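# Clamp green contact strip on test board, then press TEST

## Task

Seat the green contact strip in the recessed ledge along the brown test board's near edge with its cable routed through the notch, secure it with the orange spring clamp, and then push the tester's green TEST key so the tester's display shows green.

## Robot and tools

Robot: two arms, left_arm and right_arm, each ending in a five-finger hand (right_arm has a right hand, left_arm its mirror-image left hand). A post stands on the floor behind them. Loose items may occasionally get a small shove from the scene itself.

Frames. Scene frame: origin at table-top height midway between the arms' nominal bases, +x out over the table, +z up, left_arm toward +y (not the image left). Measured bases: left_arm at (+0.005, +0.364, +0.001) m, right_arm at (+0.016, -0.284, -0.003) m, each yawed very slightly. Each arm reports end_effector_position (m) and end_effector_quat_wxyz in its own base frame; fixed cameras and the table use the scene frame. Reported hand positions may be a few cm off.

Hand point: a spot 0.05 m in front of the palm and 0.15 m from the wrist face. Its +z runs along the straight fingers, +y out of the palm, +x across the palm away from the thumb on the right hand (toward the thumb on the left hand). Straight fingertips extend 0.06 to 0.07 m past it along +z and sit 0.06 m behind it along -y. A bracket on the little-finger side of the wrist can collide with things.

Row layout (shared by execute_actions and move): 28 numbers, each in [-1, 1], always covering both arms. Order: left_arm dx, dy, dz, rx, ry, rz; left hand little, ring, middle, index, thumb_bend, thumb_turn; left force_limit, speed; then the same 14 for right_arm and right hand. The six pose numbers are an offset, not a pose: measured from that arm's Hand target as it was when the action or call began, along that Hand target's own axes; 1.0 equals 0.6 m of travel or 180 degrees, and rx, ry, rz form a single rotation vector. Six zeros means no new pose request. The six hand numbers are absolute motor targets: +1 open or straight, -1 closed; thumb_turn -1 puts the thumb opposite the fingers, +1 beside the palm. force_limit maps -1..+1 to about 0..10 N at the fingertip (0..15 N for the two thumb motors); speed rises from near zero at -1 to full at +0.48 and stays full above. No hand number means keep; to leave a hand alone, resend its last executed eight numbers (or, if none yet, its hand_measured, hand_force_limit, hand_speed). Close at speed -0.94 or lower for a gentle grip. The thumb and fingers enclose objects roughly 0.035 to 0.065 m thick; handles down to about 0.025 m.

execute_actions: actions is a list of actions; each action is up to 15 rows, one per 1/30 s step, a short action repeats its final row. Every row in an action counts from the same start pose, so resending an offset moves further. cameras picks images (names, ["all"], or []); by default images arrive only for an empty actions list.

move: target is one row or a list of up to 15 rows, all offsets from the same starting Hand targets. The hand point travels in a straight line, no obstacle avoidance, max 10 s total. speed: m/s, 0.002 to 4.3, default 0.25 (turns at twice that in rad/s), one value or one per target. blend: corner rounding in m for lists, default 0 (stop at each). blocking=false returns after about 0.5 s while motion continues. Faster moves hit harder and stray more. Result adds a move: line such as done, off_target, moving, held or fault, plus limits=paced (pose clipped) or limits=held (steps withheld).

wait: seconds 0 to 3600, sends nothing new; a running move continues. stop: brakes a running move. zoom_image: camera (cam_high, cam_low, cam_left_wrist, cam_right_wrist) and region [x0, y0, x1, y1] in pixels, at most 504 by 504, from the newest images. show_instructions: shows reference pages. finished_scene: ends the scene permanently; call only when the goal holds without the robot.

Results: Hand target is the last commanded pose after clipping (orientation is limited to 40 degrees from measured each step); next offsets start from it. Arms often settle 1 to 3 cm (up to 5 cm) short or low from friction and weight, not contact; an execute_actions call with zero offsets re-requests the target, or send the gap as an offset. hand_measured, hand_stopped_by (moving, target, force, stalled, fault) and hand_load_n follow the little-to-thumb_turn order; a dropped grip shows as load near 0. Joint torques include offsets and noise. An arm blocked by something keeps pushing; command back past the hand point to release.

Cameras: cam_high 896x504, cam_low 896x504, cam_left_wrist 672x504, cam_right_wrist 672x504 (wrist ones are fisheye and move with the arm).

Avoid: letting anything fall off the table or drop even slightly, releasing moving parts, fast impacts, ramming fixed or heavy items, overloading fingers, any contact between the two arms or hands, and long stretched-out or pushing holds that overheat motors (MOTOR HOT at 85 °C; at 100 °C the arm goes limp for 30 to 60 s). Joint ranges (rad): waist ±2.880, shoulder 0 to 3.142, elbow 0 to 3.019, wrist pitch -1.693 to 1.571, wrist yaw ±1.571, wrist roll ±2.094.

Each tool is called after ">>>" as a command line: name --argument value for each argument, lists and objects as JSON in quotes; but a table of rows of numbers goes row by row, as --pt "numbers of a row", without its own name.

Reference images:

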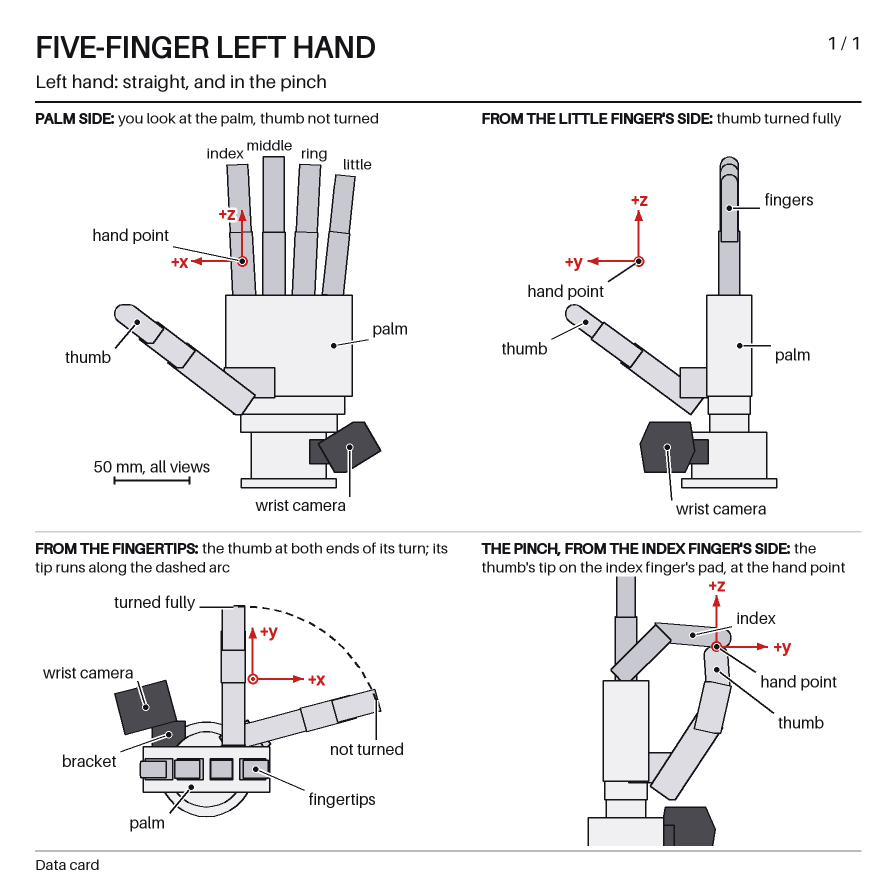

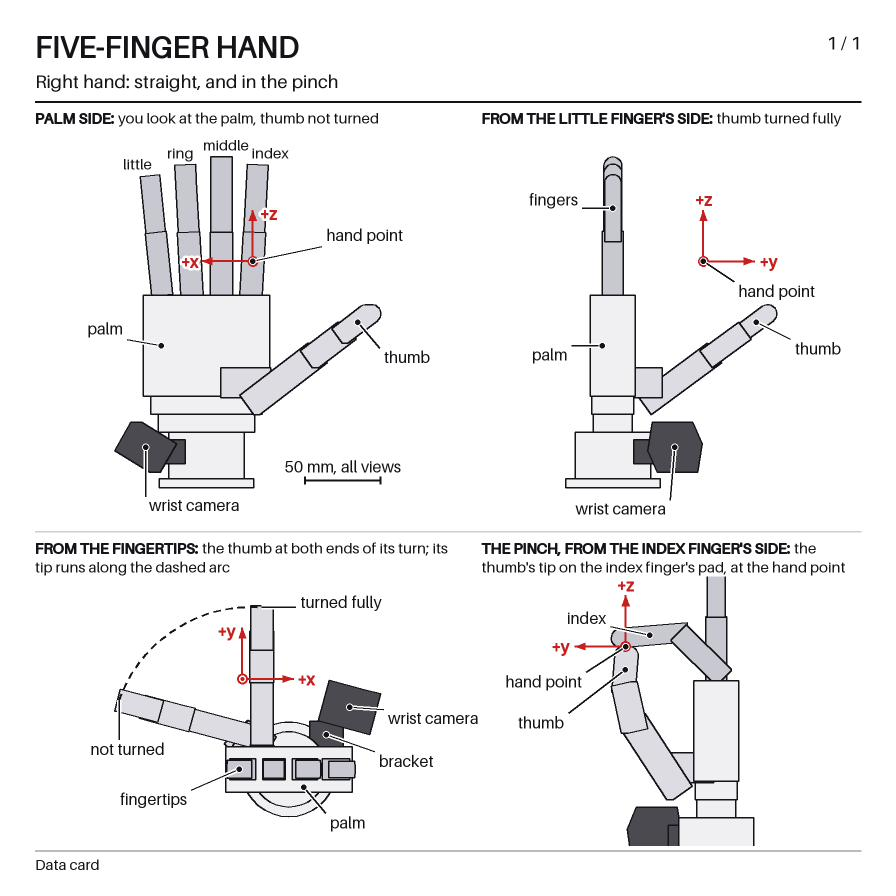

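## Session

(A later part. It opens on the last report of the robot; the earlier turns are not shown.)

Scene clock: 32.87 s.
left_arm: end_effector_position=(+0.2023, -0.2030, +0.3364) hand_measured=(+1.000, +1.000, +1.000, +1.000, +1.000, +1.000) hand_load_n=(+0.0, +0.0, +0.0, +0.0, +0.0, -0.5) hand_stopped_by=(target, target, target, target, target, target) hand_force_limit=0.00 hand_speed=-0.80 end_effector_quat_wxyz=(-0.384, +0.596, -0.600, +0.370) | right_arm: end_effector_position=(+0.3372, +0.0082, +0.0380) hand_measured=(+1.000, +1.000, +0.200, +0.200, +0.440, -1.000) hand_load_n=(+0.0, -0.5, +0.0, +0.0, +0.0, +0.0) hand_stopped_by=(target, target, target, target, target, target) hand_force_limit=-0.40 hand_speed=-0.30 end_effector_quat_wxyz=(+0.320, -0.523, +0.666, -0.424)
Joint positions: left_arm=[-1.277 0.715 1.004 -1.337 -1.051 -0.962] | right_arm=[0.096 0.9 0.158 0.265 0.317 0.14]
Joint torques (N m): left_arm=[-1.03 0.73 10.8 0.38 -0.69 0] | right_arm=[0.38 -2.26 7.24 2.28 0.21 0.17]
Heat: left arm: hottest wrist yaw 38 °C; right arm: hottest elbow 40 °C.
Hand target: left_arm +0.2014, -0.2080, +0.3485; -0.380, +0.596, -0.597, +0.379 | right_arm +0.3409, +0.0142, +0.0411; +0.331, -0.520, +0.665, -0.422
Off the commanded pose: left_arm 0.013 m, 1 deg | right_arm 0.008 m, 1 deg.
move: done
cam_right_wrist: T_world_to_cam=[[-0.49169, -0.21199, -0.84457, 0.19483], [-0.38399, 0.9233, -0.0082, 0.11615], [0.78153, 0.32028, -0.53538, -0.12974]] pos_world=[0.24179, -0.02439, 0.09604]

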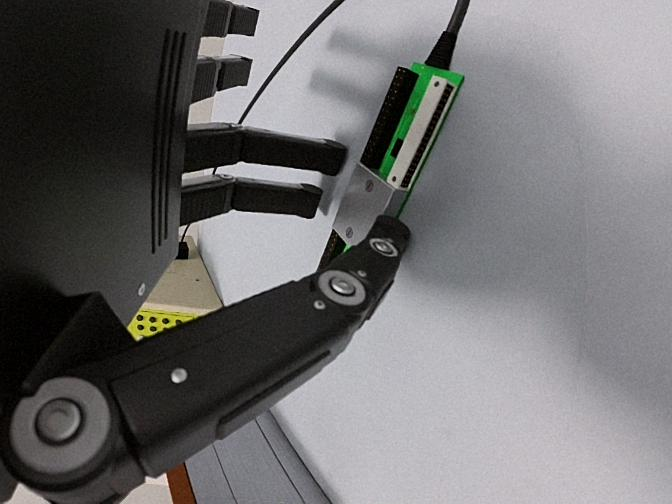

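>>> move --target '[0,0,0,0,0,0,1,1,1,1,1,1,0,-0.8,0,0.0092,-0.0042,0,0,0,1,1,0.2,0.2,0.44,-1,-0.4,-0.3]' --speed 0.05

>>> move --target '[0,0,0,0,0,0,1,1,1,1,1,1,0,-0.8,0,0,0,0,0,0,1,1,0.02,0.02,0.24,-1,-0.7,-0.9]' --speed 0.05 --cameras '["cam_right_wrist"]'

>>> zoom_image --camera "cam_right_wrist" --region '[280, 80, 560, 340]'

Scene clock: 33.97 s.
left_arm: end_effector_position=(+0.2023, -0.2030, +0.3364) hand_measured=(+1.000, +1.000, +1.000, +1.000, +1.000, +1.000) hand_load_n=(+0.0, +0.0, +0.0, +0.0, +0.0, +0.0) hand_stopped_by=(target, target, target, target, target, target) hand_force_limit=0.00 hand_speed=-0.80 end_effector_quat_wxyz=(-0.384, +0.596, -0.600, +0.370) | right_arm: end_effector_position=(+0.3356, +0.0090, +0.0366) hand_measured=(+1.000, +1.000, +0.200, +0.200, +0.440, -1.000) hand_load_n=(+0.0, +0.0, +0.0, +0.0, +0.0, +0.0) hand_stopped_by=(target, target, target, target, target, target) hand_force_limit=-0.40 hand_speed=-0.30 end_effector_quat_wxyz=(+0.322, -0.521, +0.666, -0.426)
Joint positions: left_arm=[-1.277 0.715 1.004 -1.337 -1.051 -0.962] | right_arm=[0.103 0.9 0.148 0.282 0.326 0.144]
Joint torques (N m): left_arm=[-1.08 0.79 10.78 0.38 -0.68 0] | right_arm=[0.67 -2.55 6.82 1.99 0.18 0.15]
Heat: left arm: hottest wrist yaw 38 °C; right arm: hottest elbow 40 °C.
Hand target: left_arm +0.2014, -0.2080, +0.3485; -0.380, +0.596, -0.597, +0.379 | right_arm +0.3364, +0.0154, +0.0371; +0.331, -0.520, +0.665, -0.422
Off the commanded pose: left_arm 0.013 m, 1 deg | right_arm 0.006 m, 1 deg.
move: done

Scene clock: 35.60 s.
left_arm: end_effector_position=(+0.2023, -0.2030, +0.3364) hand_measured=(+1.000, +1.000, +1.000, +1.000, +1.000, +1.000) hand_load_n=(+0.0, +0.0, +0.0, +0.0, +0.0, -0.5) hand_stopped_by=(target, target, target, target, target, target) hand_force_limit=0.00 hand_speed=-0.80 end_effector_quat_wxyz=(-0.384, +0.596, -0.600, +0.370) | right_arm: end_effector_position=(+0.3360, +0.0094, +0.0372) hand_measured=(+1.000, +1.000, +0.020, +0.020, +0.240, -1.000) hand_load_n=(+0.0, -0.5, +1.0, +0.0, +0.0, +0.0) hand_stopped_by=(target, target, target, target, target, target) hand_force_limit=-0.70 hand_speed=-0.90 end_effector_quat_wxyz=(+0.323, -0.520, +0.665, -0.427)
Joint positions: left_arm=[-1.277 0.715 1.004 -1.337 -1.051 -0.962] | right_arm=[0.104 0.9 0.148 0.285 0.326 0.146]
Joint torques (N m): left_arm=[-1.03 0.79 10.78 0.39 -0.69 0] | right_arm=[0.44 -2.37 6.8 1.94 0.17 0.14]
Heat: left arm: hottest wrist yaw 38 °C; right arm: hottest elbow 40 °C.
Hand target: left_arm +0.2014, -0.2080, +0.3485; -0.380, +0.596, -0.597, +0.379 | right_arm +0.3364, +0.0154, +0.0371; +0.331, -0.520, +0.665, -0.422
Off the commanded pose: left_arm 0.013 m, 1 deg | right_arm 0.006 m, 1 deg.
move: done
cam_right_wrist: T_world_to_cam=[[-0.48337, -0.20984, -0.84989, 0.19112], [-0.38197, 0.92411, -0.01092, 0.11399], [0.78769, 0.31935, -0.52684, -0.13197]] pos_world=[0.23987, -0.02309, 0.09415]

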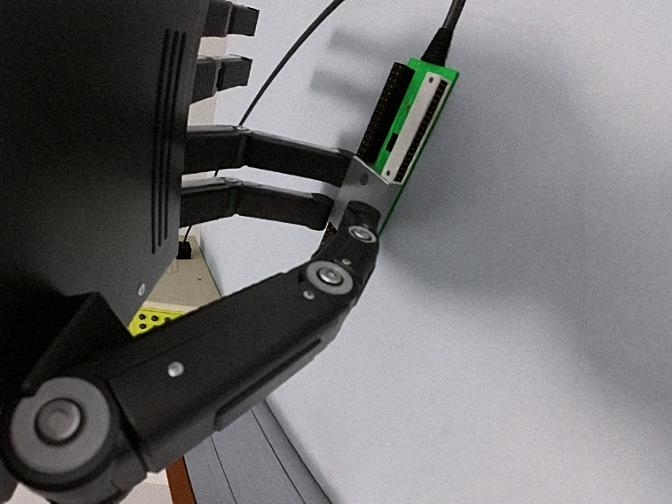

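Scaled by 1.800 from the camera's image (finer frame: 960x720).

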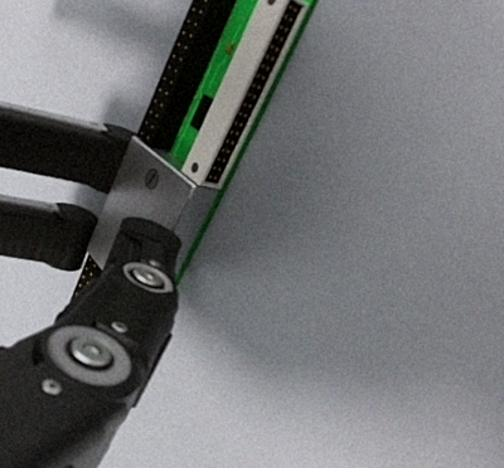

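>>> move --pt "0 0 0 0 0 0 1 1 1 1 1 1 0 -0.8 0 0 0 0 0 0 1 1 0.2 0.2 0.44 -1 -0.7 -0.7" --pt "0 0 0 0 0 0 1 1 1 1 1 1 0 -0.8 0.0015 0.0075 0.0035 0.0444 0 0 1 1 0.2 0.2 0.44 -1 -0.7 -0.7" --speed 0.05 --cameras '["cam_right_wrist"]'

>>> zoom_image --camera "cam_right_wrist" --region '[280, 80, 560, 340]'

Scene clock: 39.00 s.
left_arm: end_effector_position=(+0.2023, -0.2030, +0.3364) hand_measured=(+1.000, +1.000, +1.000, +1.000, +1.000, +1.000) hand_load_n=(+0.0, -0.5, +0.0, +0.0, +0.0, +0.0) hand_stopped_by=(target, target, target, target, target, target) hand_force_limit=0.00 hand_speed=-0.80 end_effector_quat_wxyz=(-0.384, +0.596, -0.600, +0.370) | right_arm: end_effector_position=(+0.3372, +0.0118, +0.0348) hand_measured=(+1.000, +1.000, +0.200, +0.200, +0.440, -1.000) hand_load_n=(+0.0, +0.0, +0.0, +0.0, -0.5, +0.0) hand_stopped_by=(target, target, target, target, target, target) hand_force_limit=-0.70 hand_speed=-0.70 end_effector_quat_wxyz=(+0.369, -0.485, +0.641, -0.466)
Joint positions: left_arm=[-1.277 0.715 1.004 -1.337 -1.051 -0.962] | right_arm=[0.139 1.038 0.048 0.671 0.374 0.143]
Joint torques (N m): left_arm=[-1.03 0.79 10.8 0.39 -0.69 0] | right_arm=[0.32 -1.79 5.6 2.06 0.24 -0.19]
Heat: left arm: hottest wrist yaw 38 °C; right arm: hottest elbow 40 °C.
Hand target: left_arm +0.2014, -0.2080, +0.3485; -0.380, +0.596, -0.597, +0.379 | right_arm +0.3361, +0.0145, +0.0321; +0.366, -0.495, +0.634, -0.468
Off the commanded pose: left_arm 0.013 m, 1 deg | right_arm 0.004 m, 2 deg.
move: done
cam_right_wrist: T_world_to_cam=[[-0.35412, -0.20897, -0.91155, 0.1487], [-0.36862, 0.92699, -0.06931, 0.10976], [0.85949, 0.31147, -0.4053, -0.16336]] pos_world=[0.23352, -0.01979, 0.07694]

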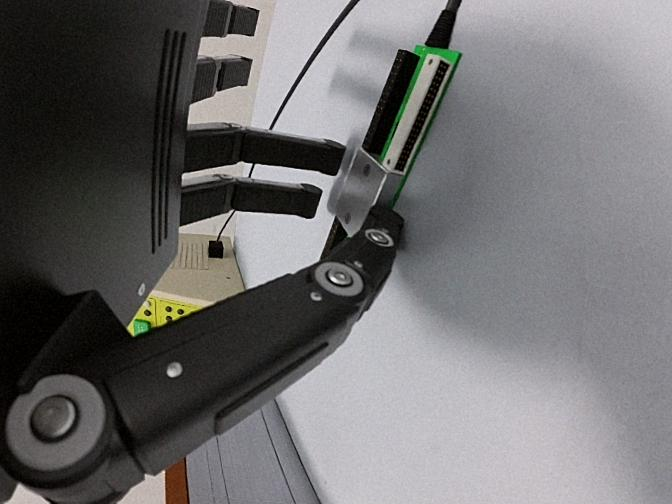

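Scaled by 1.800 from the camera's image (finer frame: 960x720).

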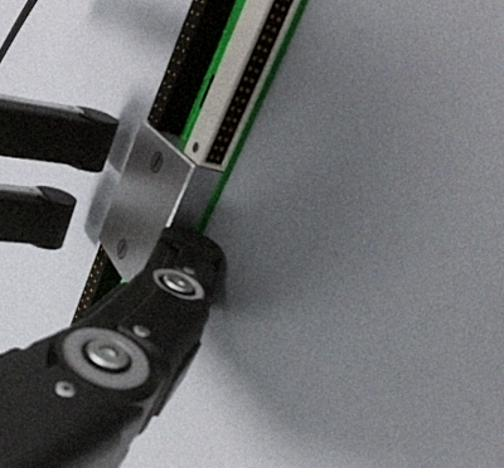

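>>> move --pt "0 0 0 0 0 0 1 1 1 1 1 1 0 -0.8 0.009 0.0043 -0.0025 0 0 0 1 1 0.2 0.2 0.44 -1 -0.7 -0.7" --pt "0 0 0 0 0 0 1 1 1 1 1 1 0 -0.8 0.009 0.0043 -0.0025 0 0 0 1 1 0.02 0.02 0.24 -1 -0.7 -0.9" --speed 0.05 --cameras '["cam_right_wrist"]'

>>> zoom_image --camera "cam_right_wrist" --region '[280, 80, 560, 340]'

Scene clock: 41.60 s.
left_arm: end_effector_position=(+0.2023, -0.2030, +0.3364) hand_measured=(+1.000, +1.000, +1.000, +1.000, +1.000, +1.000) hand_load_n=(+0.0, +0.0, +0.0, +0.0, +0.0, +0.0) hand_stopped_by=(target, target, target, target, target, target) hand_force_limit=0.00 hand_speed=-0.80 end_effector_quat_wxyz=(-0.384, +0.596, -0.600, +0.370) | right_arm: end_effector_position=(+0.3340, +0.0144, +0.0327) hand_measured=(+1.000, +1.000, +0.070, +0.020, +0.274, -1.000) hand_load_n=(+0.0, +0.0, +1.0, +2.5, +2.5, +0.0) hand_stopped_by=(target, target, force, target, force, target) hand_force_limit=-0.70 hand_speed=-0.90 end_effector_quat_wxyz=(+0.373, -0.492, +0.635, -0.463)
Joint positions: left_arm=[-1.277 0.715 1.004 -1.337 -1.051 -0.962] | right_arm=[0.138 1.038 0.037 0.685 0.355 0.133]
Joint torques (N m): left_arm=[-0.97 0.79 10.8 0.38 -0.69 0] | right_arm=[-1.61 -2.08 5.37 1.99 0.09 -0.17]
Heat: left arm: hottest wrist yaw 38 °C; right arm: hottest elbow 39 °C.
Hand target: left_arm +0.2014, -0.2080, +0.3485; -0.380, +0.596, -0.597, +0.379 | right_arm +0.3327, +0.0098, +0.0301; +0.366, -0.495, +0.634, -0.468
Off the commanded pose: left_arm 0.013 m, 1 deg | right_arm 0.005 m, 1 deg.
move: done
cam_right_wrist: T_world_to_cam=[[-0.34987, -0.2189, -0.91087, 0.14486], [-0.38741, 0.91909, -0.07207, 0.11249], [0.85294, 0.32766, -0.40636, -0.16023]] pos_world=[0.23092, -0.01917, 0.07494]

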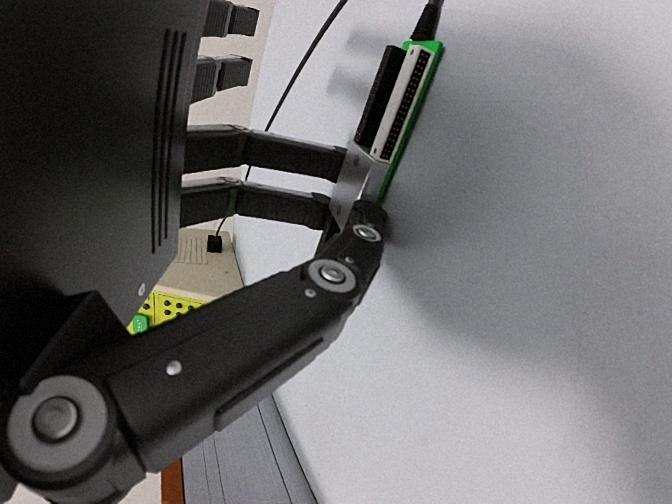

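Scaled by 1.800 from the camera's image (finer frame: 960x720).

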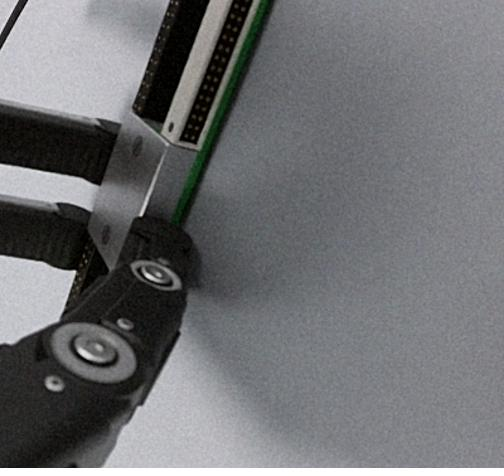

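>>> move --target '[0,0,0,0,0,0,1,1,1,1,1,1,0,-0.8,0,0,0,0,0,0,1,1,-0.06,-0.06,0.2,-1,-0.4,-0.95]' --speed 0.05

Scene clock: 42.37 s.
left_arm: end_effector_position=(+0.2023, -0.2030, +0.3364) hand_measured=(+1.000, +1.000, +1.000, +1.000, +1.000, +1.000) hand_load_n=(+0.0, +0.0, +0.0, +0.0, +0.0, -0.5) hand_stopped_by=(target, target, target, target, target, target) hand_force_limit=0.00 hand_speed=-0.80 end_effector_quat_wxyz=(-0.384, +0.596, -0.600, +0.370) | right_arm: end_effector_position=(+0.3341, +0.0144, +0.0329) hand_measured=(+1.000, +1.000, +0.048, +0.016, +0.262, -1.000) hand_load_n=(+0.0, +0.0, +2.5, +4.0, +4.5, +0.0) hand_stopped_by=(target, target, force, force, force, target) hand_force_limit=-0.40 hand_speed=-0.95 end_effector_quat_wxyz=(+0.374, -0.492, +0.635, -0.463)
Joint positions: left_arm=[-1.277 0.715 1.004 -1.337 -1.051 -0.962] | right_arm=[0.138 1.038 0.037 0.685 0.355 0.133]
Joint torques (N m): left_arm=[-1.03 0.79 10.8 0.38 -0.69 0] | right_arm=[-1.73 -2.2 5.48 1.99 0.09 -0.17]
Heat: left arm: hottest wrist yaw 38 °C; right arm: hottest elbow 39 °C.
Hand target: left_arm +0.2014, -0.2080, +0.3485; -0.380, +0.596, -0.597, +0.379 | right_arm +0.3328, +0.0098, +0.0301; +0.366, -0.495, +0.634, -0.468
Off the commanded pose: left_arm 0.013 m, 1 deg | right_arm 0.006 m, 1 deg.
move: done

>>> move --target '[0,0,0,0,0,0,1,1,1,1,1,1,0,-0.8,0,-0.1115,-0.0343,0,0,0,1,1,-0.06,-0.06,0.2,-1,-0.4,-0.95]' --speed 0.08 --cameras '["all"]'

Scene clock: 44.77 s.
left_arm: end_effector_position=(+0.2023, -0.2030, +0.3364) hand_measured=(+1.000, +1.000, +1.000, +1.000, +1.000, +1.000) hand_load_n=(+0.0, +0.0, +0.0, +0.0, +0.0, +0.0) hand_stopped_by=(target, target, target, target, target, target) hand_force_limit=0.00 hand_speed=-0.80 end_effector_quat_wxyz=(-0.384, +0.596, -0.600, +0.370) | right_arm: end_effector_position=(+0.3170, +0.0118, +0.0721) hand_measured=(+1.000, +1.000, +0.048, +0.016, +0.262, -1.000) hand_load_n=(+0.0, +0.0, +1.0, +0.5, +1.5, +0.0) hand_stopped_by=(target, target, force, force, force, target) hand_force_limit=-0.40 hand_speed=-0.95 end_effector_quat_wxyz=(+0.354, -0.507, +0.642, -0.453)
Joint positions: left_arm=[-1.277 0.715 1.004 -1.337 -1.051 -0.962] | right_arm=[0.138 0.594 0.111 0.114 0.355 0.129]
Joint torques (N m): left_arm=[-1.03 0.79 10.8 0.38 -0.69 -0.01] | right_arm=[-1.73 -1.26 11.7 1.47 0.16 -0.14]
Heat: left arm: hottest wrist yaw 38 °C; right arm: hottest elbow 40 °C.
Hand target: left_arm +0.2014, -0.2080, +0.3485; -0.380, +0.596, -0.597, +0.379 | right_arm +0.3329, +0.0097, +0.1004; +0.367, -0.495, +0.634, -0.468
Off the commanded pose: left_arm 0.013 m, 1 deg | right_arm 0.032 m, 3 deg.
move: off_target (right_arm)
cam_left_wrist: T_world_to_cam=[[0.47095, -0.27618, 0.83781, -0.42415], [-0.54168, -0.84013, 0.02755, -0.06758], [0.69626, -0.46681, -0.54526, 0.05846]] pos_world=[0.12245, -0.14663, 0.3891]
cam_right_wrist: T_world_to_cam=[[-0.39754, -0.22872, -0.88862, 0.18784], [-0.39194, 0.91797, -0.06094, 0.1117], [0.82967, 0.32406, -0.45458, -0.11795]] pos_world=[0.21631, -0.02136, 0.12011]

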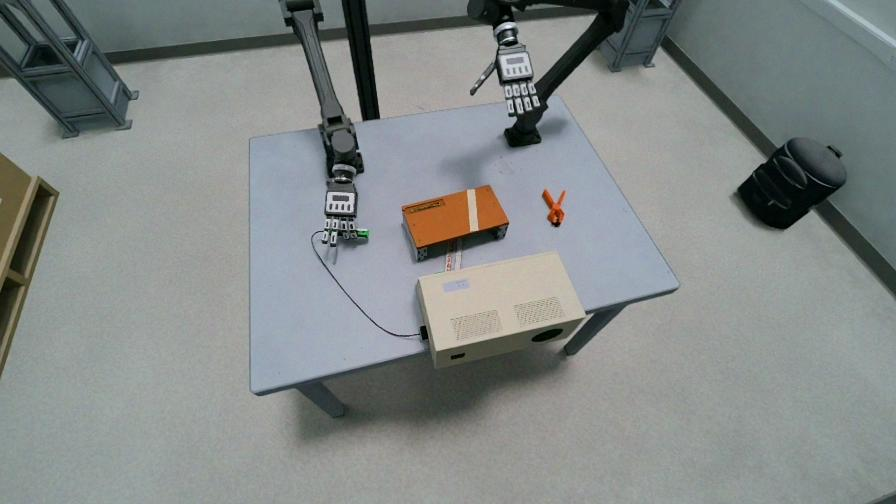

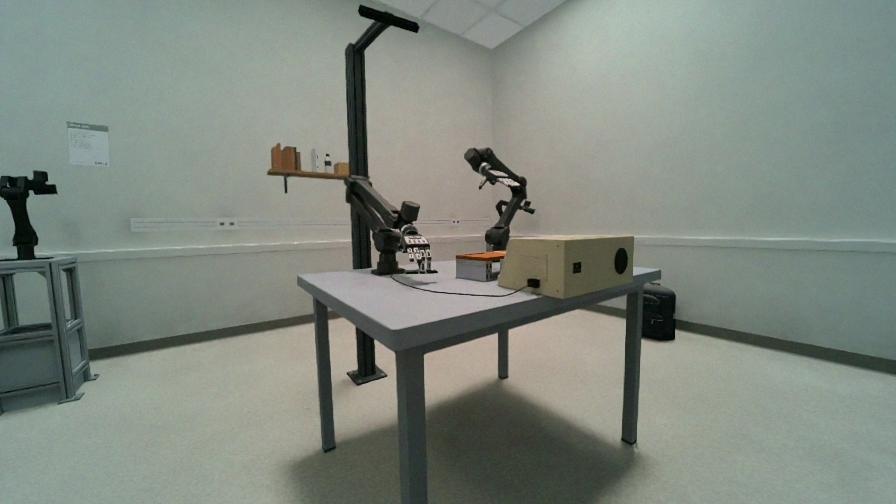

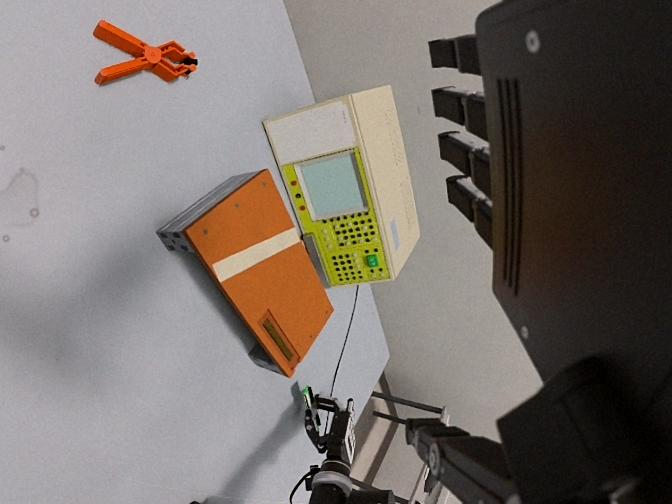

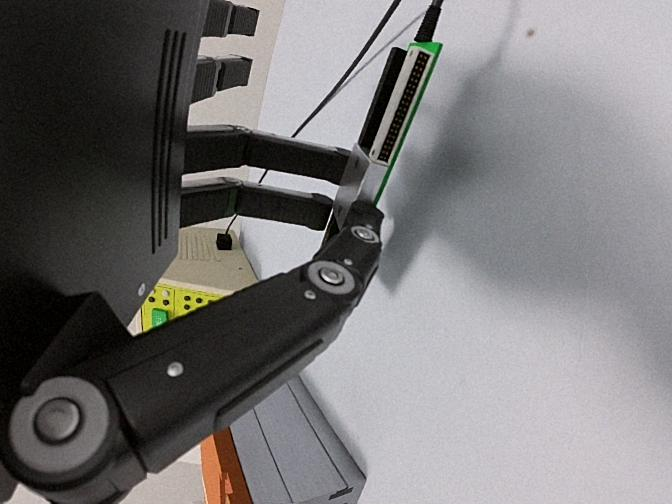

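>>> move --target '[0,0,0,0,0,0,1,1,1,1,1,1,0,-0.8,0,0,0,0,0,0,1,1,-0.08,-0.08,0.18,-1,-0.3,-0.95]' --speed 0.05 --cameras '["cam_right_wrist"]'

>>> zoom_image --camera "cam_right_wrist" --region '[280, 20, 560, 280]'

Scene clock: 45.93 s.
left_arm: end_effector_position=(+0.2023, -0.2030, +0.3364) hand_measured=(+1.000, +1.000, +1.000, +1.000, +1.000, +1.000) hand_load_n=(-0.5, +0.0, +0.0, +0.0, +0.0, -0.5) hand_stopped_by=(target, target, target, target, target, target) hand_force_limit=0.00 hand_speed=-0.80 end_effector_quat_wxyz=(-0.384, +0.596, -0.600, +0.370) | right_arm: end_effector_position=(+0.3168, +0.0118, +0.0718) hand_measured=(+1.000, +1.000, +0.040, -0.080, +0.256, -1.000) hand_load_n=(+0.0, +0.0, +4.5, +1.0, +4.0, +0.5) hand_stopped_by=(target, target, force, target, force, target) hand_force_limit=-0.30 hand_speed=-0.95 end_effector_quat_wxyz=(+0.354, -0.507, +0.643, -0.453)
Joint positions: left_arm=[-1.277 0.715 1.004 -1.337 -1.051 -0.962] | right_arm=[0.138 0.594 0.111 0.113 0.355 0.129]
Joint torques (N m): left_arm=[-1.08 0.73 10.8 0.38 -0.69 0] | right_arm=[-1.44 -1.44 11.67 1.44 0.15 -0.14]
Heat: left arm: hottest wrist yaw 38 °C; right arm: hottest elbow 40 °C.
Hand target: left_arm +0.2014, -0.2080, +0.3485; -0.380, +0.596, -0.597, +0.379 | right_arm +0.3328, +0.0097, +0.1004; +0.366, -0.495, +0.634, -0.468
Off the commanded pose: left_arm 0.013 m, 1 deg | right_arm 0.033 m, 3 deg.
move: done
cam_right_wrist: T_world_to_cam=[[-0.39824, -0.22881, -0.88828, 0.18773], [-0.39193, 0.91799, -0.06075, 0.11163], [0.82934, 0.32395, -0.45526, -0.11781]] pos_world=[0.21621, -0.02136, 0.11991]

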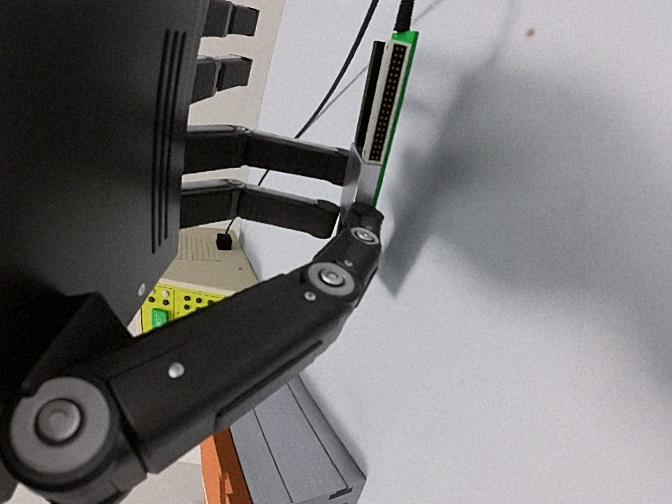

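Scaled by 1.800 from the camera's image (finer frame: 960x720).

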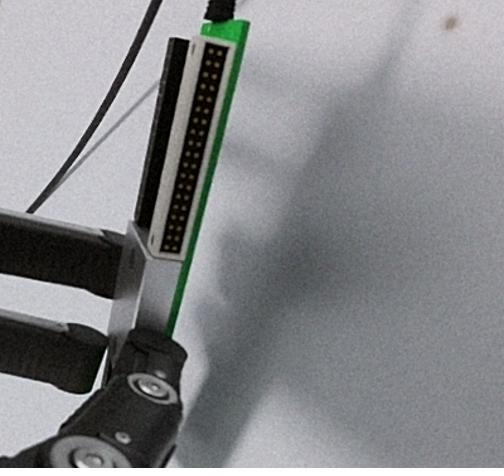

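>>> move --target '[0,0,0,0,0,0,1,1,1,1,1,1,0,-0.8,0,0.1,0.0308,0,0,0,1,1,-0.08,-0.08,0.18,-1,-0.3,-0.95]' --speed 0.05 --cameras '["cam_right_wrist"]'

Scene clock: 48.50 s.
left_arm: end_effector_position=(+0.2023, -0.2030, +0.3364) hand_measured=(+1.000, +1.000, +1.000, +1.000, +1.000, +1.000) hand_load_n=(+0.0, -0.5, +0.0, +0.0, +0.0, -0.5) hand_stopped_by=(target, target, target, target, target, target) hand_force_limit=0.00 hand_speed=-0.80 end_effector_quat_wxyz=(-0.384, +0.596, -0.600, +0.370) | right_arm: end_effector_position=(+0.3322, +0.0140, +0.0373) hand_measured=(+1.000, +1.000, +0.040, -0.080, +0.256, -1.000) hand_load_n=(+0.0, +0.0, +0.0, +0.0, +0.0, +0.0) hand_stopped_by=(target, target, force, target, force, target) hand_force_limit=-0.30 hand_speed=-0.95 end_effector_quat_wxyz=(+0.370, -0.495, +0.636, -0.462)
Joint positions: left_arm=[-1.277 0.715 1.004 -1.337 -1.051 -0.962] | right_arm=[0.138 0.967 0.044 0.598 0.355 0.129]
Joint torques (N m): left_arm=[-1.03 0.79 10.8 0.39 -0.69 0] | right_arm=[-1.67 -1.85 6.11 2.26 0.11 -0.14]
Heat: left arm: hottest wrist yaw 38 °C; right arm: hottest elbow 40 °C.
Hand target: left_arm +0.2014, -0.2080, +0.3485; -0.380, +0.596, -0.597, +0.379 | right_arm +0.3328, +0.0098, +0.0375; +0.366, -0.495, +0.634, -0.468
Off the commanded pose: left_arm 0.013 m, 1 deg | right_arm 0.004 m, 1 deg.
move: done
cam_right_wrist: T_world_to_cam=[[-0.3578, -0.22318, -0.90673, 0.15099], [-0.38926, 0.91828, -0.07242, 0.11307], [0.8488, 0.32704, -0.41544, -0.15492]] pos_world=[0.22954, -0.01947, 0.08074]

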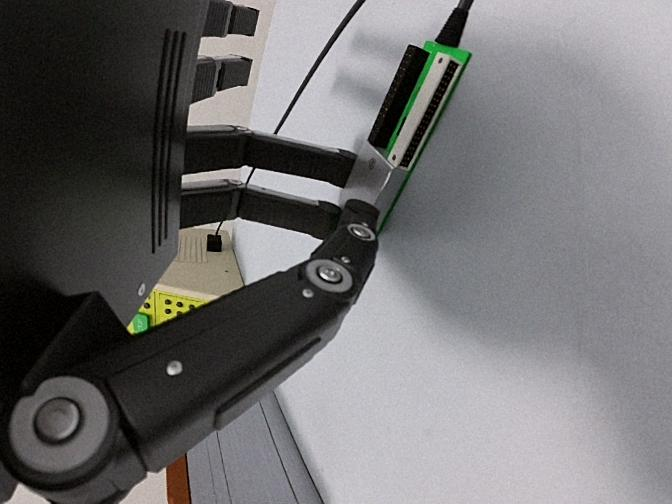

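>>> move --target '[0,0,0,0,0,0,1,1,1,1,1,1,0,-0.8,0,0,0,0,0,0,1,1,0.2,0.2,0.5,-1,-0.3,-0.7]' --speed 0.05 --cameras '["cam_right_wrist"]'

>>> zoom_image --camera "cam_right_wrist" --region '[280, 20, 560, 280]'

Scene clock: 49.77 s.
left_arm: end_effector_position=(+0.2023, -0.2030, +0.3364) hand_measured=(+1.000, +1.000, +1.000, +1.000, +1.000, +1.000) hand_load_n=(+0.0, +0.0, +0.0, +0.0, +0.0, +0.0) hand_stopped_by=(target, target, target, target, target, target) hand_force_limit=0.00 hand_speed=-0.80 end_effector_quat_wxyz=(-0.384, +0.596, -0.600, +0.370) | right_arm: end_effector_position=(+0.3314, +0.0139, +0.0370) hand_measured=(+1.000, +1.000, +0.200, +0.200, +0.498, -1.000) hand_load_n=(+0.0, +0.0, +0.0, +0.0, -2.5, +0.0) hand_stopped_by=(target, target, target, target, target, target) hand_force_limit=-0.30 hand_speed=-0.70 end_effector_quat_wxyz=(+0.371, -0.495, +0.635, -0.463)
Joint positions: left_arm=[-1.277 0.715 1.004 -1.337 -1.051 -0.962] | right_arm=[0.138 0.968 0.04 0.605 0.355 0.129]
Joint torques (N m): left_arm=[-1.03 0.73 10.8 0.38 -0.68 0] | right_arm=[-1.67 -1.79 6.31 1.96 0.11 -0.14]
Heat: left arm: hottest wrist yaw 38 °C; right arm: hottest elbow 40 °C.
Hand target: left_arm +0.2014, -0.2080, +0.3485; -0.380, +0.596, -0.597, +0.379 | right_arm +0.3328, +0.0098, +0.0374; +0.366, -0.495, +0.634, -0.468
Off the commanded pose: left_arm 0.013 m, 1 deg | right_arm 0.004 m, 1 deg.
move: done
cam_right_wrist: T_world_to_cam=[[-0.35577, -0.22293, -0.90759, 0.14962], [-0.3891, 0.9183, -0.07304, 0.11277], [0.84972, 0.32715, -0.41345, -0.15478]] pos_world=[0.22863, -0.01957, 0.08004]

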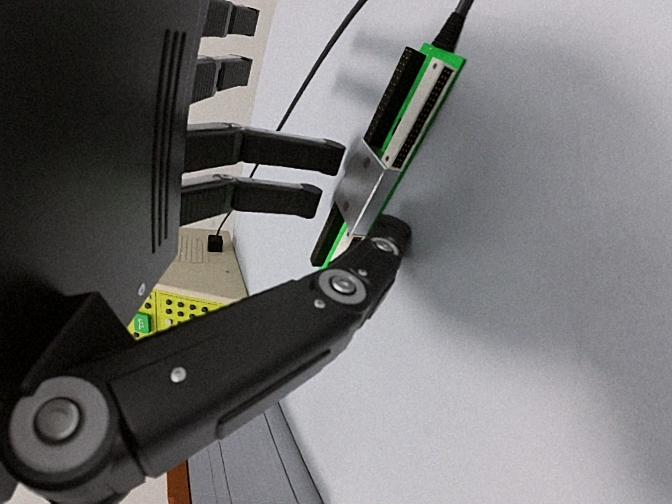

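Scaled by 1.800 from the camera's image (finer frame: 960x720).

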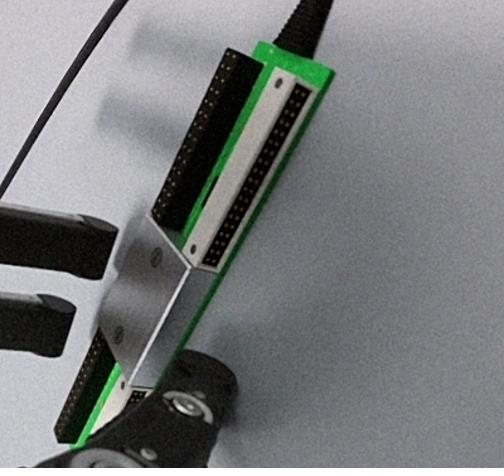

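>>> move --target '[0,0,0,0,0,0,1,1,1,1,1,1,0,-0.8,0.0018,0.0117,0.0125,0,0.0425,0.0131,1,1,0.2,0.2,0.5,-1,-0.3,-0.7]' --speed 0.05 --cameras '["cam_right_wrist"]'

>>> zoom_image --camera "cam_right_wrist" --region '[280, 20, 560, 280]'

Scene clock: 53.10 s.
left_arm: end_effector_position=(+0.2023, -0.2030, +0.3364) hand_measured=(+1.000, +1.000, +1.000, +1.000, +1.000, +1.000) hand_load_n=(+0.5, +0.0, +0.0, +0.0, +0.0, +0.0) hand_stopped_by=(target, target, target, target, target, target) hand_force_limit=0.00 hand_speed=-0.80 end_effector_quat_wxyz=(-0.384, +0.596, -0.600, +0.370) | right_arm: end_effector_position=(+0.3354, +0.0075, +0.0363) hand_measured=(+1.000, +1.000, +0.200, +0.200, +0.500, -1.000) hand_load_n=(+0.0, +0.0, +0.0, +0.0, +0.5, -2.0) hand_stopped_by=(target, target, target, target, target, target) hand_force_limit=-0.30 hand_speed=-0.70 end_effector_quat_wxyz=(+0.347, -0.441, +0.663, -0.496)
Joint positions: left_arm=[-1.277 0.715 1.004 -1.337 -1.051 -0.962] | right_arm=[0.242 1.069 0.048 0.693 0.59 0.209]
Joint torques (N m): left_arm=[-1.03 0.79 10.8 0.38 -0.69 0] | right_arm=[-0.73 -0.09 6.57 0.8 0.34 0.03]
Heat: left arm: hottest wrist yaw 38 °C; right arm: hottest elbow 40 °C.
Hand target: left_arm +0.2014, -0.2080, +0.3485; -0.380, +0.596, -0.597, +0.379 | right_arm +0.3375, +0.0075, +0.0285; +0.333, -0.450, +0.667, -0.492
Off the commanded pose: left_arm 0.013 m, 1 deg | right_arm 0.008 m, 2 deg.
move: done
cam_right_wrist: T_world_to_cam=[[-0.35483, -0.17381, -0.91863, 0.14872], [-0.25282, 0.9638, -0.08471, 0.07452], [0.9001, 0.20219, -0.38592, -0.17329]] pos_world=[0.22759, -0.01094, 0.07605]

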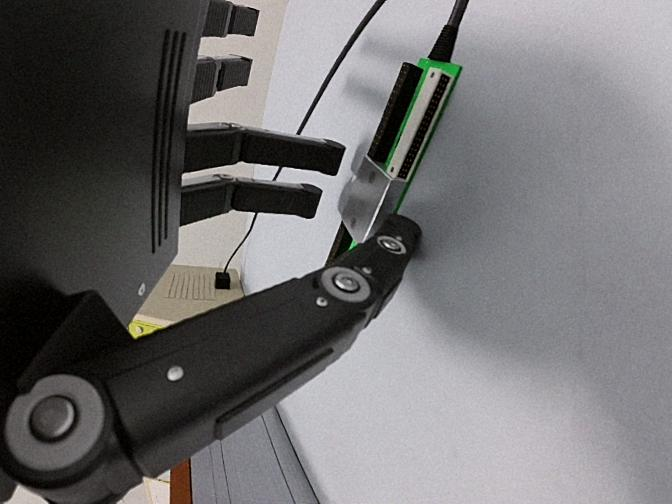

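Scaled by 1.800 from the camera's image (finer frame: 960x720).

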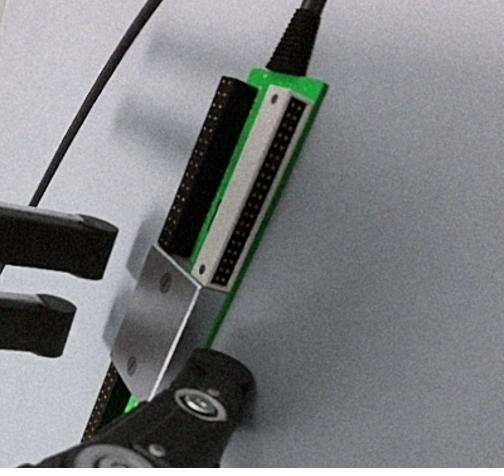

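>>> move --pt "0 0 0 0 0 0 1 1 1 1 1 1 0 -0.8 0 0 0 0 0 0 1 1 0.2 0.2 0.3 -1 -0.3 -0.7" --pt "0 0 0 0 0 0 1 1 1 1 1 1 0 -0.8 0 0.002 0.0045 -0.025 0 0 1 1 0.2 0.2 0.3 -1 -0.3 -0.7" --speed 0.05 --cameras '["cam_right_wrist"]'

>>> zoom_image --camera "cam_right_wrist" --region '[280, 60, 560, 320]'

Scene clock: 56.07 s.
left_arm: end_effector_position=(+0.2023, -0.2030, +0.3364) hand_measured=(+1.000, +1.000, +1.000, +1.000, +1.000, +1.000) hand_load_n=(+0.0, +0.0, -0.5, +0.0, +0.0, -0.5) hand_stopped_by=(target, target, target, target, target, target) hand_force_limit=0.00 hand_speed=-0.80 end_effector_quat_wxyz=(-0.384, +0.596, -0.600, +0.370) | right_arm: end_effector_position=(+0.3361, +0.0080, +0.0297) hand_measured=(+1.000, +1.000, +0.200, +0.200, +0.300, -1.000) hand_load_n=(+0.0, +0.0, -7.5, +0.0, +0.5, +0.0) hand_stopped_by=(target, target, target, target, target, target) hand_force_limit=-0.30 hand_speed=-0.70 end_effector_quat_wxyz=(+0.321, -0.464, +0.676, -0.474)
Joint positions: left_arm=[-1.277 0.715 1.004 -1.337 -1.051 -0.962] | right_arm=[0.221 1.021 0.094 0.51 0.555 0.222]
Joint torques (N m): left_arm=[-1.03 0.73 10.8 0.38 -0.69 -0.01] | right_arm=[-2.14 -1.67 7.3 0.27 -0.21 0.2]
Heat: left arm: hottest wrist yaw 38 °C; right arm: hottest elbow 40 °C.
Hand target: left_arm +0.2014, -0.2080, +0.3485; -0.380, +0.596, -0.597, +0.379 | right_arm +0.3396, +0.0067, +0.0266; +0.315, -0.463, +0.686, -0.465
Off the commanded pose: left_arm 0.013 m, 1 deg | right_arm 0.005 m, 2 deg.
move: done
cam_right_wrist: T_world_to_cam=[[-0.43048, -0.17389, -0.88569, 0.16743], [-0.26643, 0.96202, -0.05939, 0.07753], [0.86238, 0.21041, -0.46046, -0.16177]] pos_world=[0.23224, -0.01144, 0.07841]

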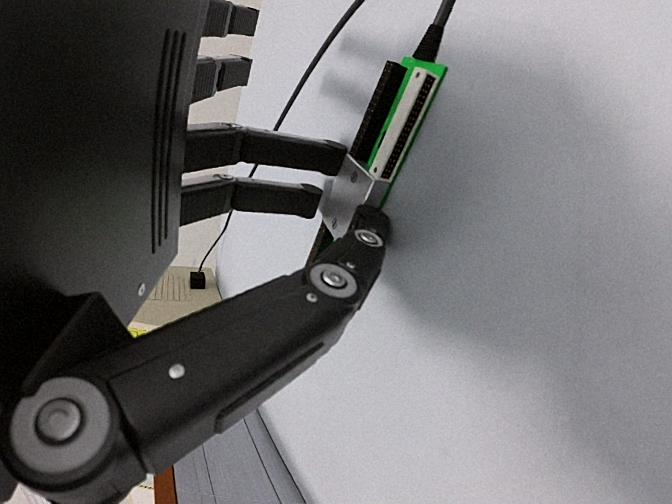

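Scaled by 1.800 from the camera's image (finer frame: 960x720).

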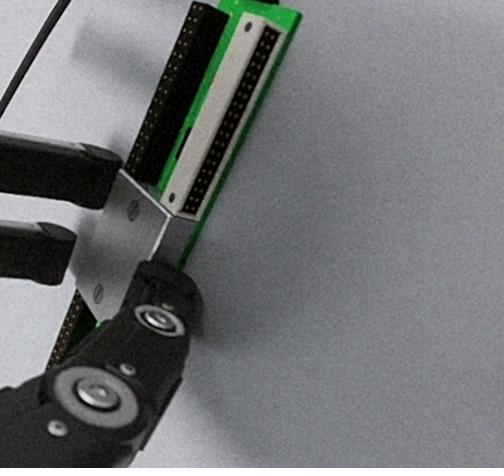

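>>> move --target '[0,0,0,0,0,0,1,1,1,1,1,1,0,-0.8,-0.002,-0.0252,-0.0062,0.024,0.0236,-0.060,1,1,0.2,0.2,0.3,-1,-0.3,-0.7]' --speed 0.05 --cameras '["cam_right_wrist"]'

>>> zoom_image --camera "cam_right_wrist" --region '[280, 60, 560, 320]'

Scene clock: 61.10 s.
left_arm: end_effector_position=(+0.2023, -0.2030, +0.3364) hand_measured=(+1.000, +1.000, +1.000, +1.000, +1.000, +1.000) hand_load_n=(+0.0, +0.0, +0.0, +0.0, +0.0, -0.5) hand_stopped_by=(target, target, target, target, target, target) hand_force_limit=0.00 hand_speed=-0.80 end_effector_quat_wxyz=(-0.384, +0.596, -0.600, +0.370) | right_arm: end_effector_position=(+0.3256, -0.0016, +0.0278) hand_measured=(+1.000, +1.000, +0.200, +0.200, +0.300, -1.000) hand_load_n=(-0.5, +0.0, +0.0, +0.0, +0.0, +0.0) hand_stopped_by=(target, target, target, target, target, target) hand_force_limit=-0.30 hand_speed=-0.70 end_effector_quat_wxyz=(+0.249, -0.497, +0.641, -0.529)
Joint positions: left_arm=[-1.277 0.715 1.004 -1.337 -1.051 -0.962] | right_arm=[0.325 1.042 0.102 0.496 0.746 0.093]
Joint torques (N m): left_arm=[-1.03 0.79 10.8 0.38 -0.68 0] | right_arm=[0.38 -2.49 8.38 1.7 0.38 -0.14]
Heat: left arm: hottest wrist yaw 38 °C; right arm: hottest elbow 40 °C.
Hand target: left_arm +0.2014, -0.2080, +0.3485; -0.380, +0.596, -0.597, +0.379 | right_arm +0.3419, +0.0071, +0.0420; +0.261, -0.495, +0.632, -0.535
Off the commanded pose: left_arm 0.013 m, 1 deg | right_arm 0.023 m, 2 deg.
move: off_target (right_arm)
cam_right_wrist: T_world_to_cam=[[-0.48384, -0.32778, -0.81145, 0.17469], [-0.24896, 0.94045, -0.23144, 0.08292], [0.839, 0.09004, -0.53663, -0.14203]] pos_world=[0.22434, -0.00793, 0.08473]

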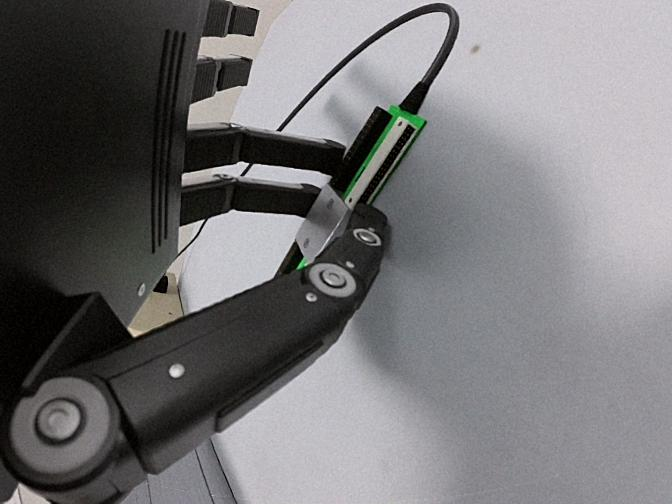

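Scaled by 1.800 from the camera's image (finer frame: 960x720).

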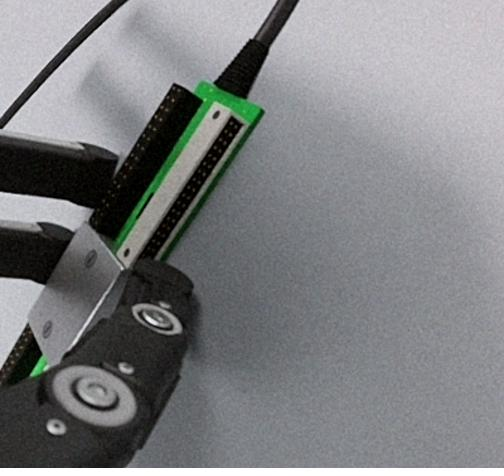

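>>> move --target '[0,0,0,0,0,0,1,1,1,1,1,1,0,-0.8,0.0201,-0.0945,-0.026,0,0,0,1,1,0.2,0.2,0.3,-1,-0.3,-0.7]' --speed 0.1 --cameras '["cam_right_wrist"]'

>>> zoom_image --camera "cam_right_wrist" --region '[280, 60, 560, 320]'

Scene clock: 62.60 s.
left_arm: end_effector_position=(+0.2023, -0.2030, +0.3364) hand_measured=(+1.000, +1.000, +1.000, +1.000, +1.000, +1.000) hand_load_n=(+0.0, +0.0, -0.5, +0.0, +0.0, +0.0) hand_stopped_by=(target, target, target, target, target, target) hand_force_limit=0.00 hand_speed=-0.80 end_effector_quat_wxyz=(-0.384, +0.596, -0.600, +0.370) | right_arm: end_effector_position=(+0.3295, -0.0002, +0.0802) hand_measured=(+1.000, +1.000, +0.200, +0.200, +0.300, -1.000) hand_load_n=(+0.0, +0.0, +0.0, +0.0, +0.0, +0.0) hand_stopped_by=(target, target, target, target, target, target) hand_force_limit=-0.30 hand_speed=-0.70 end_effector_quat_wxyz=(+0.247, -0.501, +0.638, -0.529)
Joint positions: left_arm=[-1.277 0.715 1.004 -1.337 -1.051 -0.962] | right_arm=[0.325 0.775 0.199 0.13 0.743 0.083]
Joint torques (N m): left_arm=[-1.03 0.73 10.8 0.38 -0.68 0] | right_arm=[-0.26 -2.2 10.77 1.13 0.26 -0.13]
Heat: left arm: hottest wrist yaw 38 °C; right arm: hottest elbow 40 °C.
Hand target: left_arm +0.2014, -0.2080, +0.3485; -0.380, +0.596, -0.597, +0.379 | right_arm +0.3437, +0.0063, +0.1020; +0.261, -0.496, +0.632, -0.535
Off the commanded pose: left_arm 0.013 m, 1 deg | right_arm 0.027 m, 2 deg.
move: off_target (right_arm)
cam_right_wrist: T_world_to_cam=[[-0.48632, -0.33654, -0.80637, 0.21994], [-0.25577, 0.93726, -0.23691, 0.09737], [0.83551, 0.09103, -0.54189, -0.11571]] pos_world=[0.22854, -0.00671, 0.13772]

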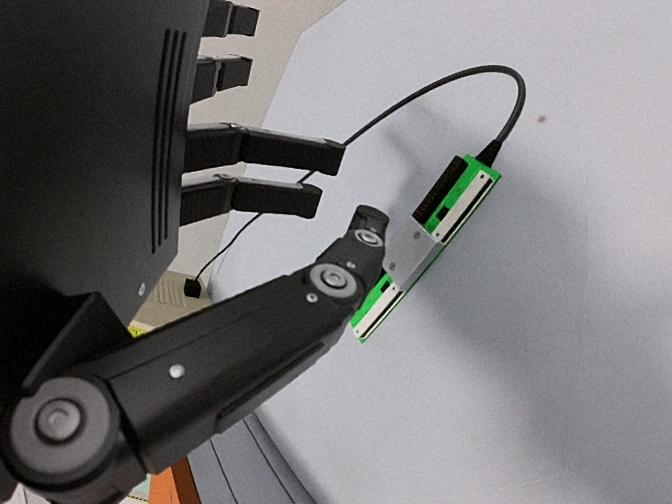

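Scaled by 1.800 from the camera's image (finer frame: 960x720).

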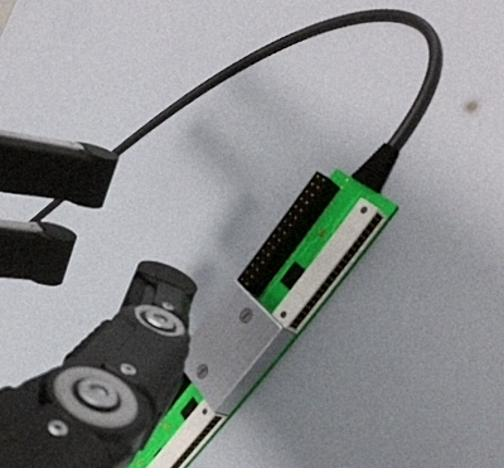

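>>> move --target '[0,0,0,0,0,0,1,1,1,1,1,1,0,-0.8,-0.0387,0.0988,0.0337,0.0167,0,0,1,1,0.2,0.2,0.3,-1,-0.3,-0.7]' --speed 0.08 --cameras '["cam_right_wrist"]'

>>> zoom_image --camera "cam_right_wrist" --region '[280, 60, 560, 320]'

Scene clock: 65.30 s.
left_arm: end_effector_position=(+0.2023, -0.2030, +0.3364) hand_measured=(+1.000, +1.000, +1.000, +1.000, +1.000, +1.000) hand_load_n=(+0.0, +0.0, -0.5, +0.0, +0.0, -0.5) hand_stopped_by=(target, target, target, target, target, target) hand_force_limit=0.00 hand_speed=-0.80 end_effector_quat_wxyz=(-0.384, +0.596, -0.600, +0.370) | right_arm: end_effector_position=(+0.3482, +0.0107, +0.0350) hand_measured=(+1.000, +1.000, +0.200, +0.200, +0.300, -1.000) hand_load_n=(+0.0, +0.0, +0.0, +0.0, -0.5, -0.5) hand_stopped_by=(target, target, target, target, target, target) hand_force_limit=-0.30 hand_speed=-0.70 end_effector_quat_wxyz=(+0.271, -0.482, +0.626, -0.550)
Joint positions: left_arm=[-1.277 0.715 1.004 -1.337 -1.051 -0.962] | right_arm=[0.363 1.197 0.124 0.714 0.787 0.061]
Joint torques (N m): left_arm=[-1.03 0.73 10.78 0.38 -0.68 0] | right_arm=[0.26 -3.6 5.04 2.18 0.24 -0.17]
Heat: left arm: hottest wrist yaw 38 °C; right arm: hottest elbow 40 °C.
Hand target: left_arm +0.2014, -0.2080, +0.3485; -0.380, +0.596, -0.597, +0.379 | right_arm +0.3492, +0.0151, +0.0360; +0.274, -0.488, +0.618, -0.552
Off the commanded pose: left_arm 0.013 m, 1 deg | right_arm 0.005 m, 1 deg.
move: done
cam_right_wrist: T_world_to_cam=[[-0.42083, -0.34332, -0.83966, 0.17473], [-0.23975, 0.9348, -0.26206, 0.07662], [0.87488, 0.09103, -0.4757, -0.17284]] pos_world=[0.24311, 0.0041, 0.08457]

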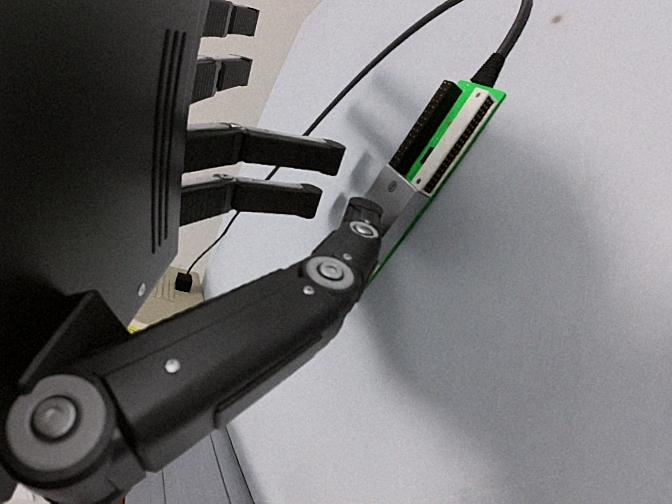

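Scaled by 1.800 from the camera's image (finer frame: 960x720).

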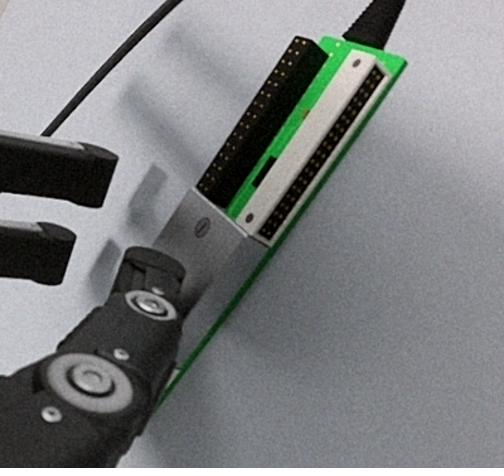

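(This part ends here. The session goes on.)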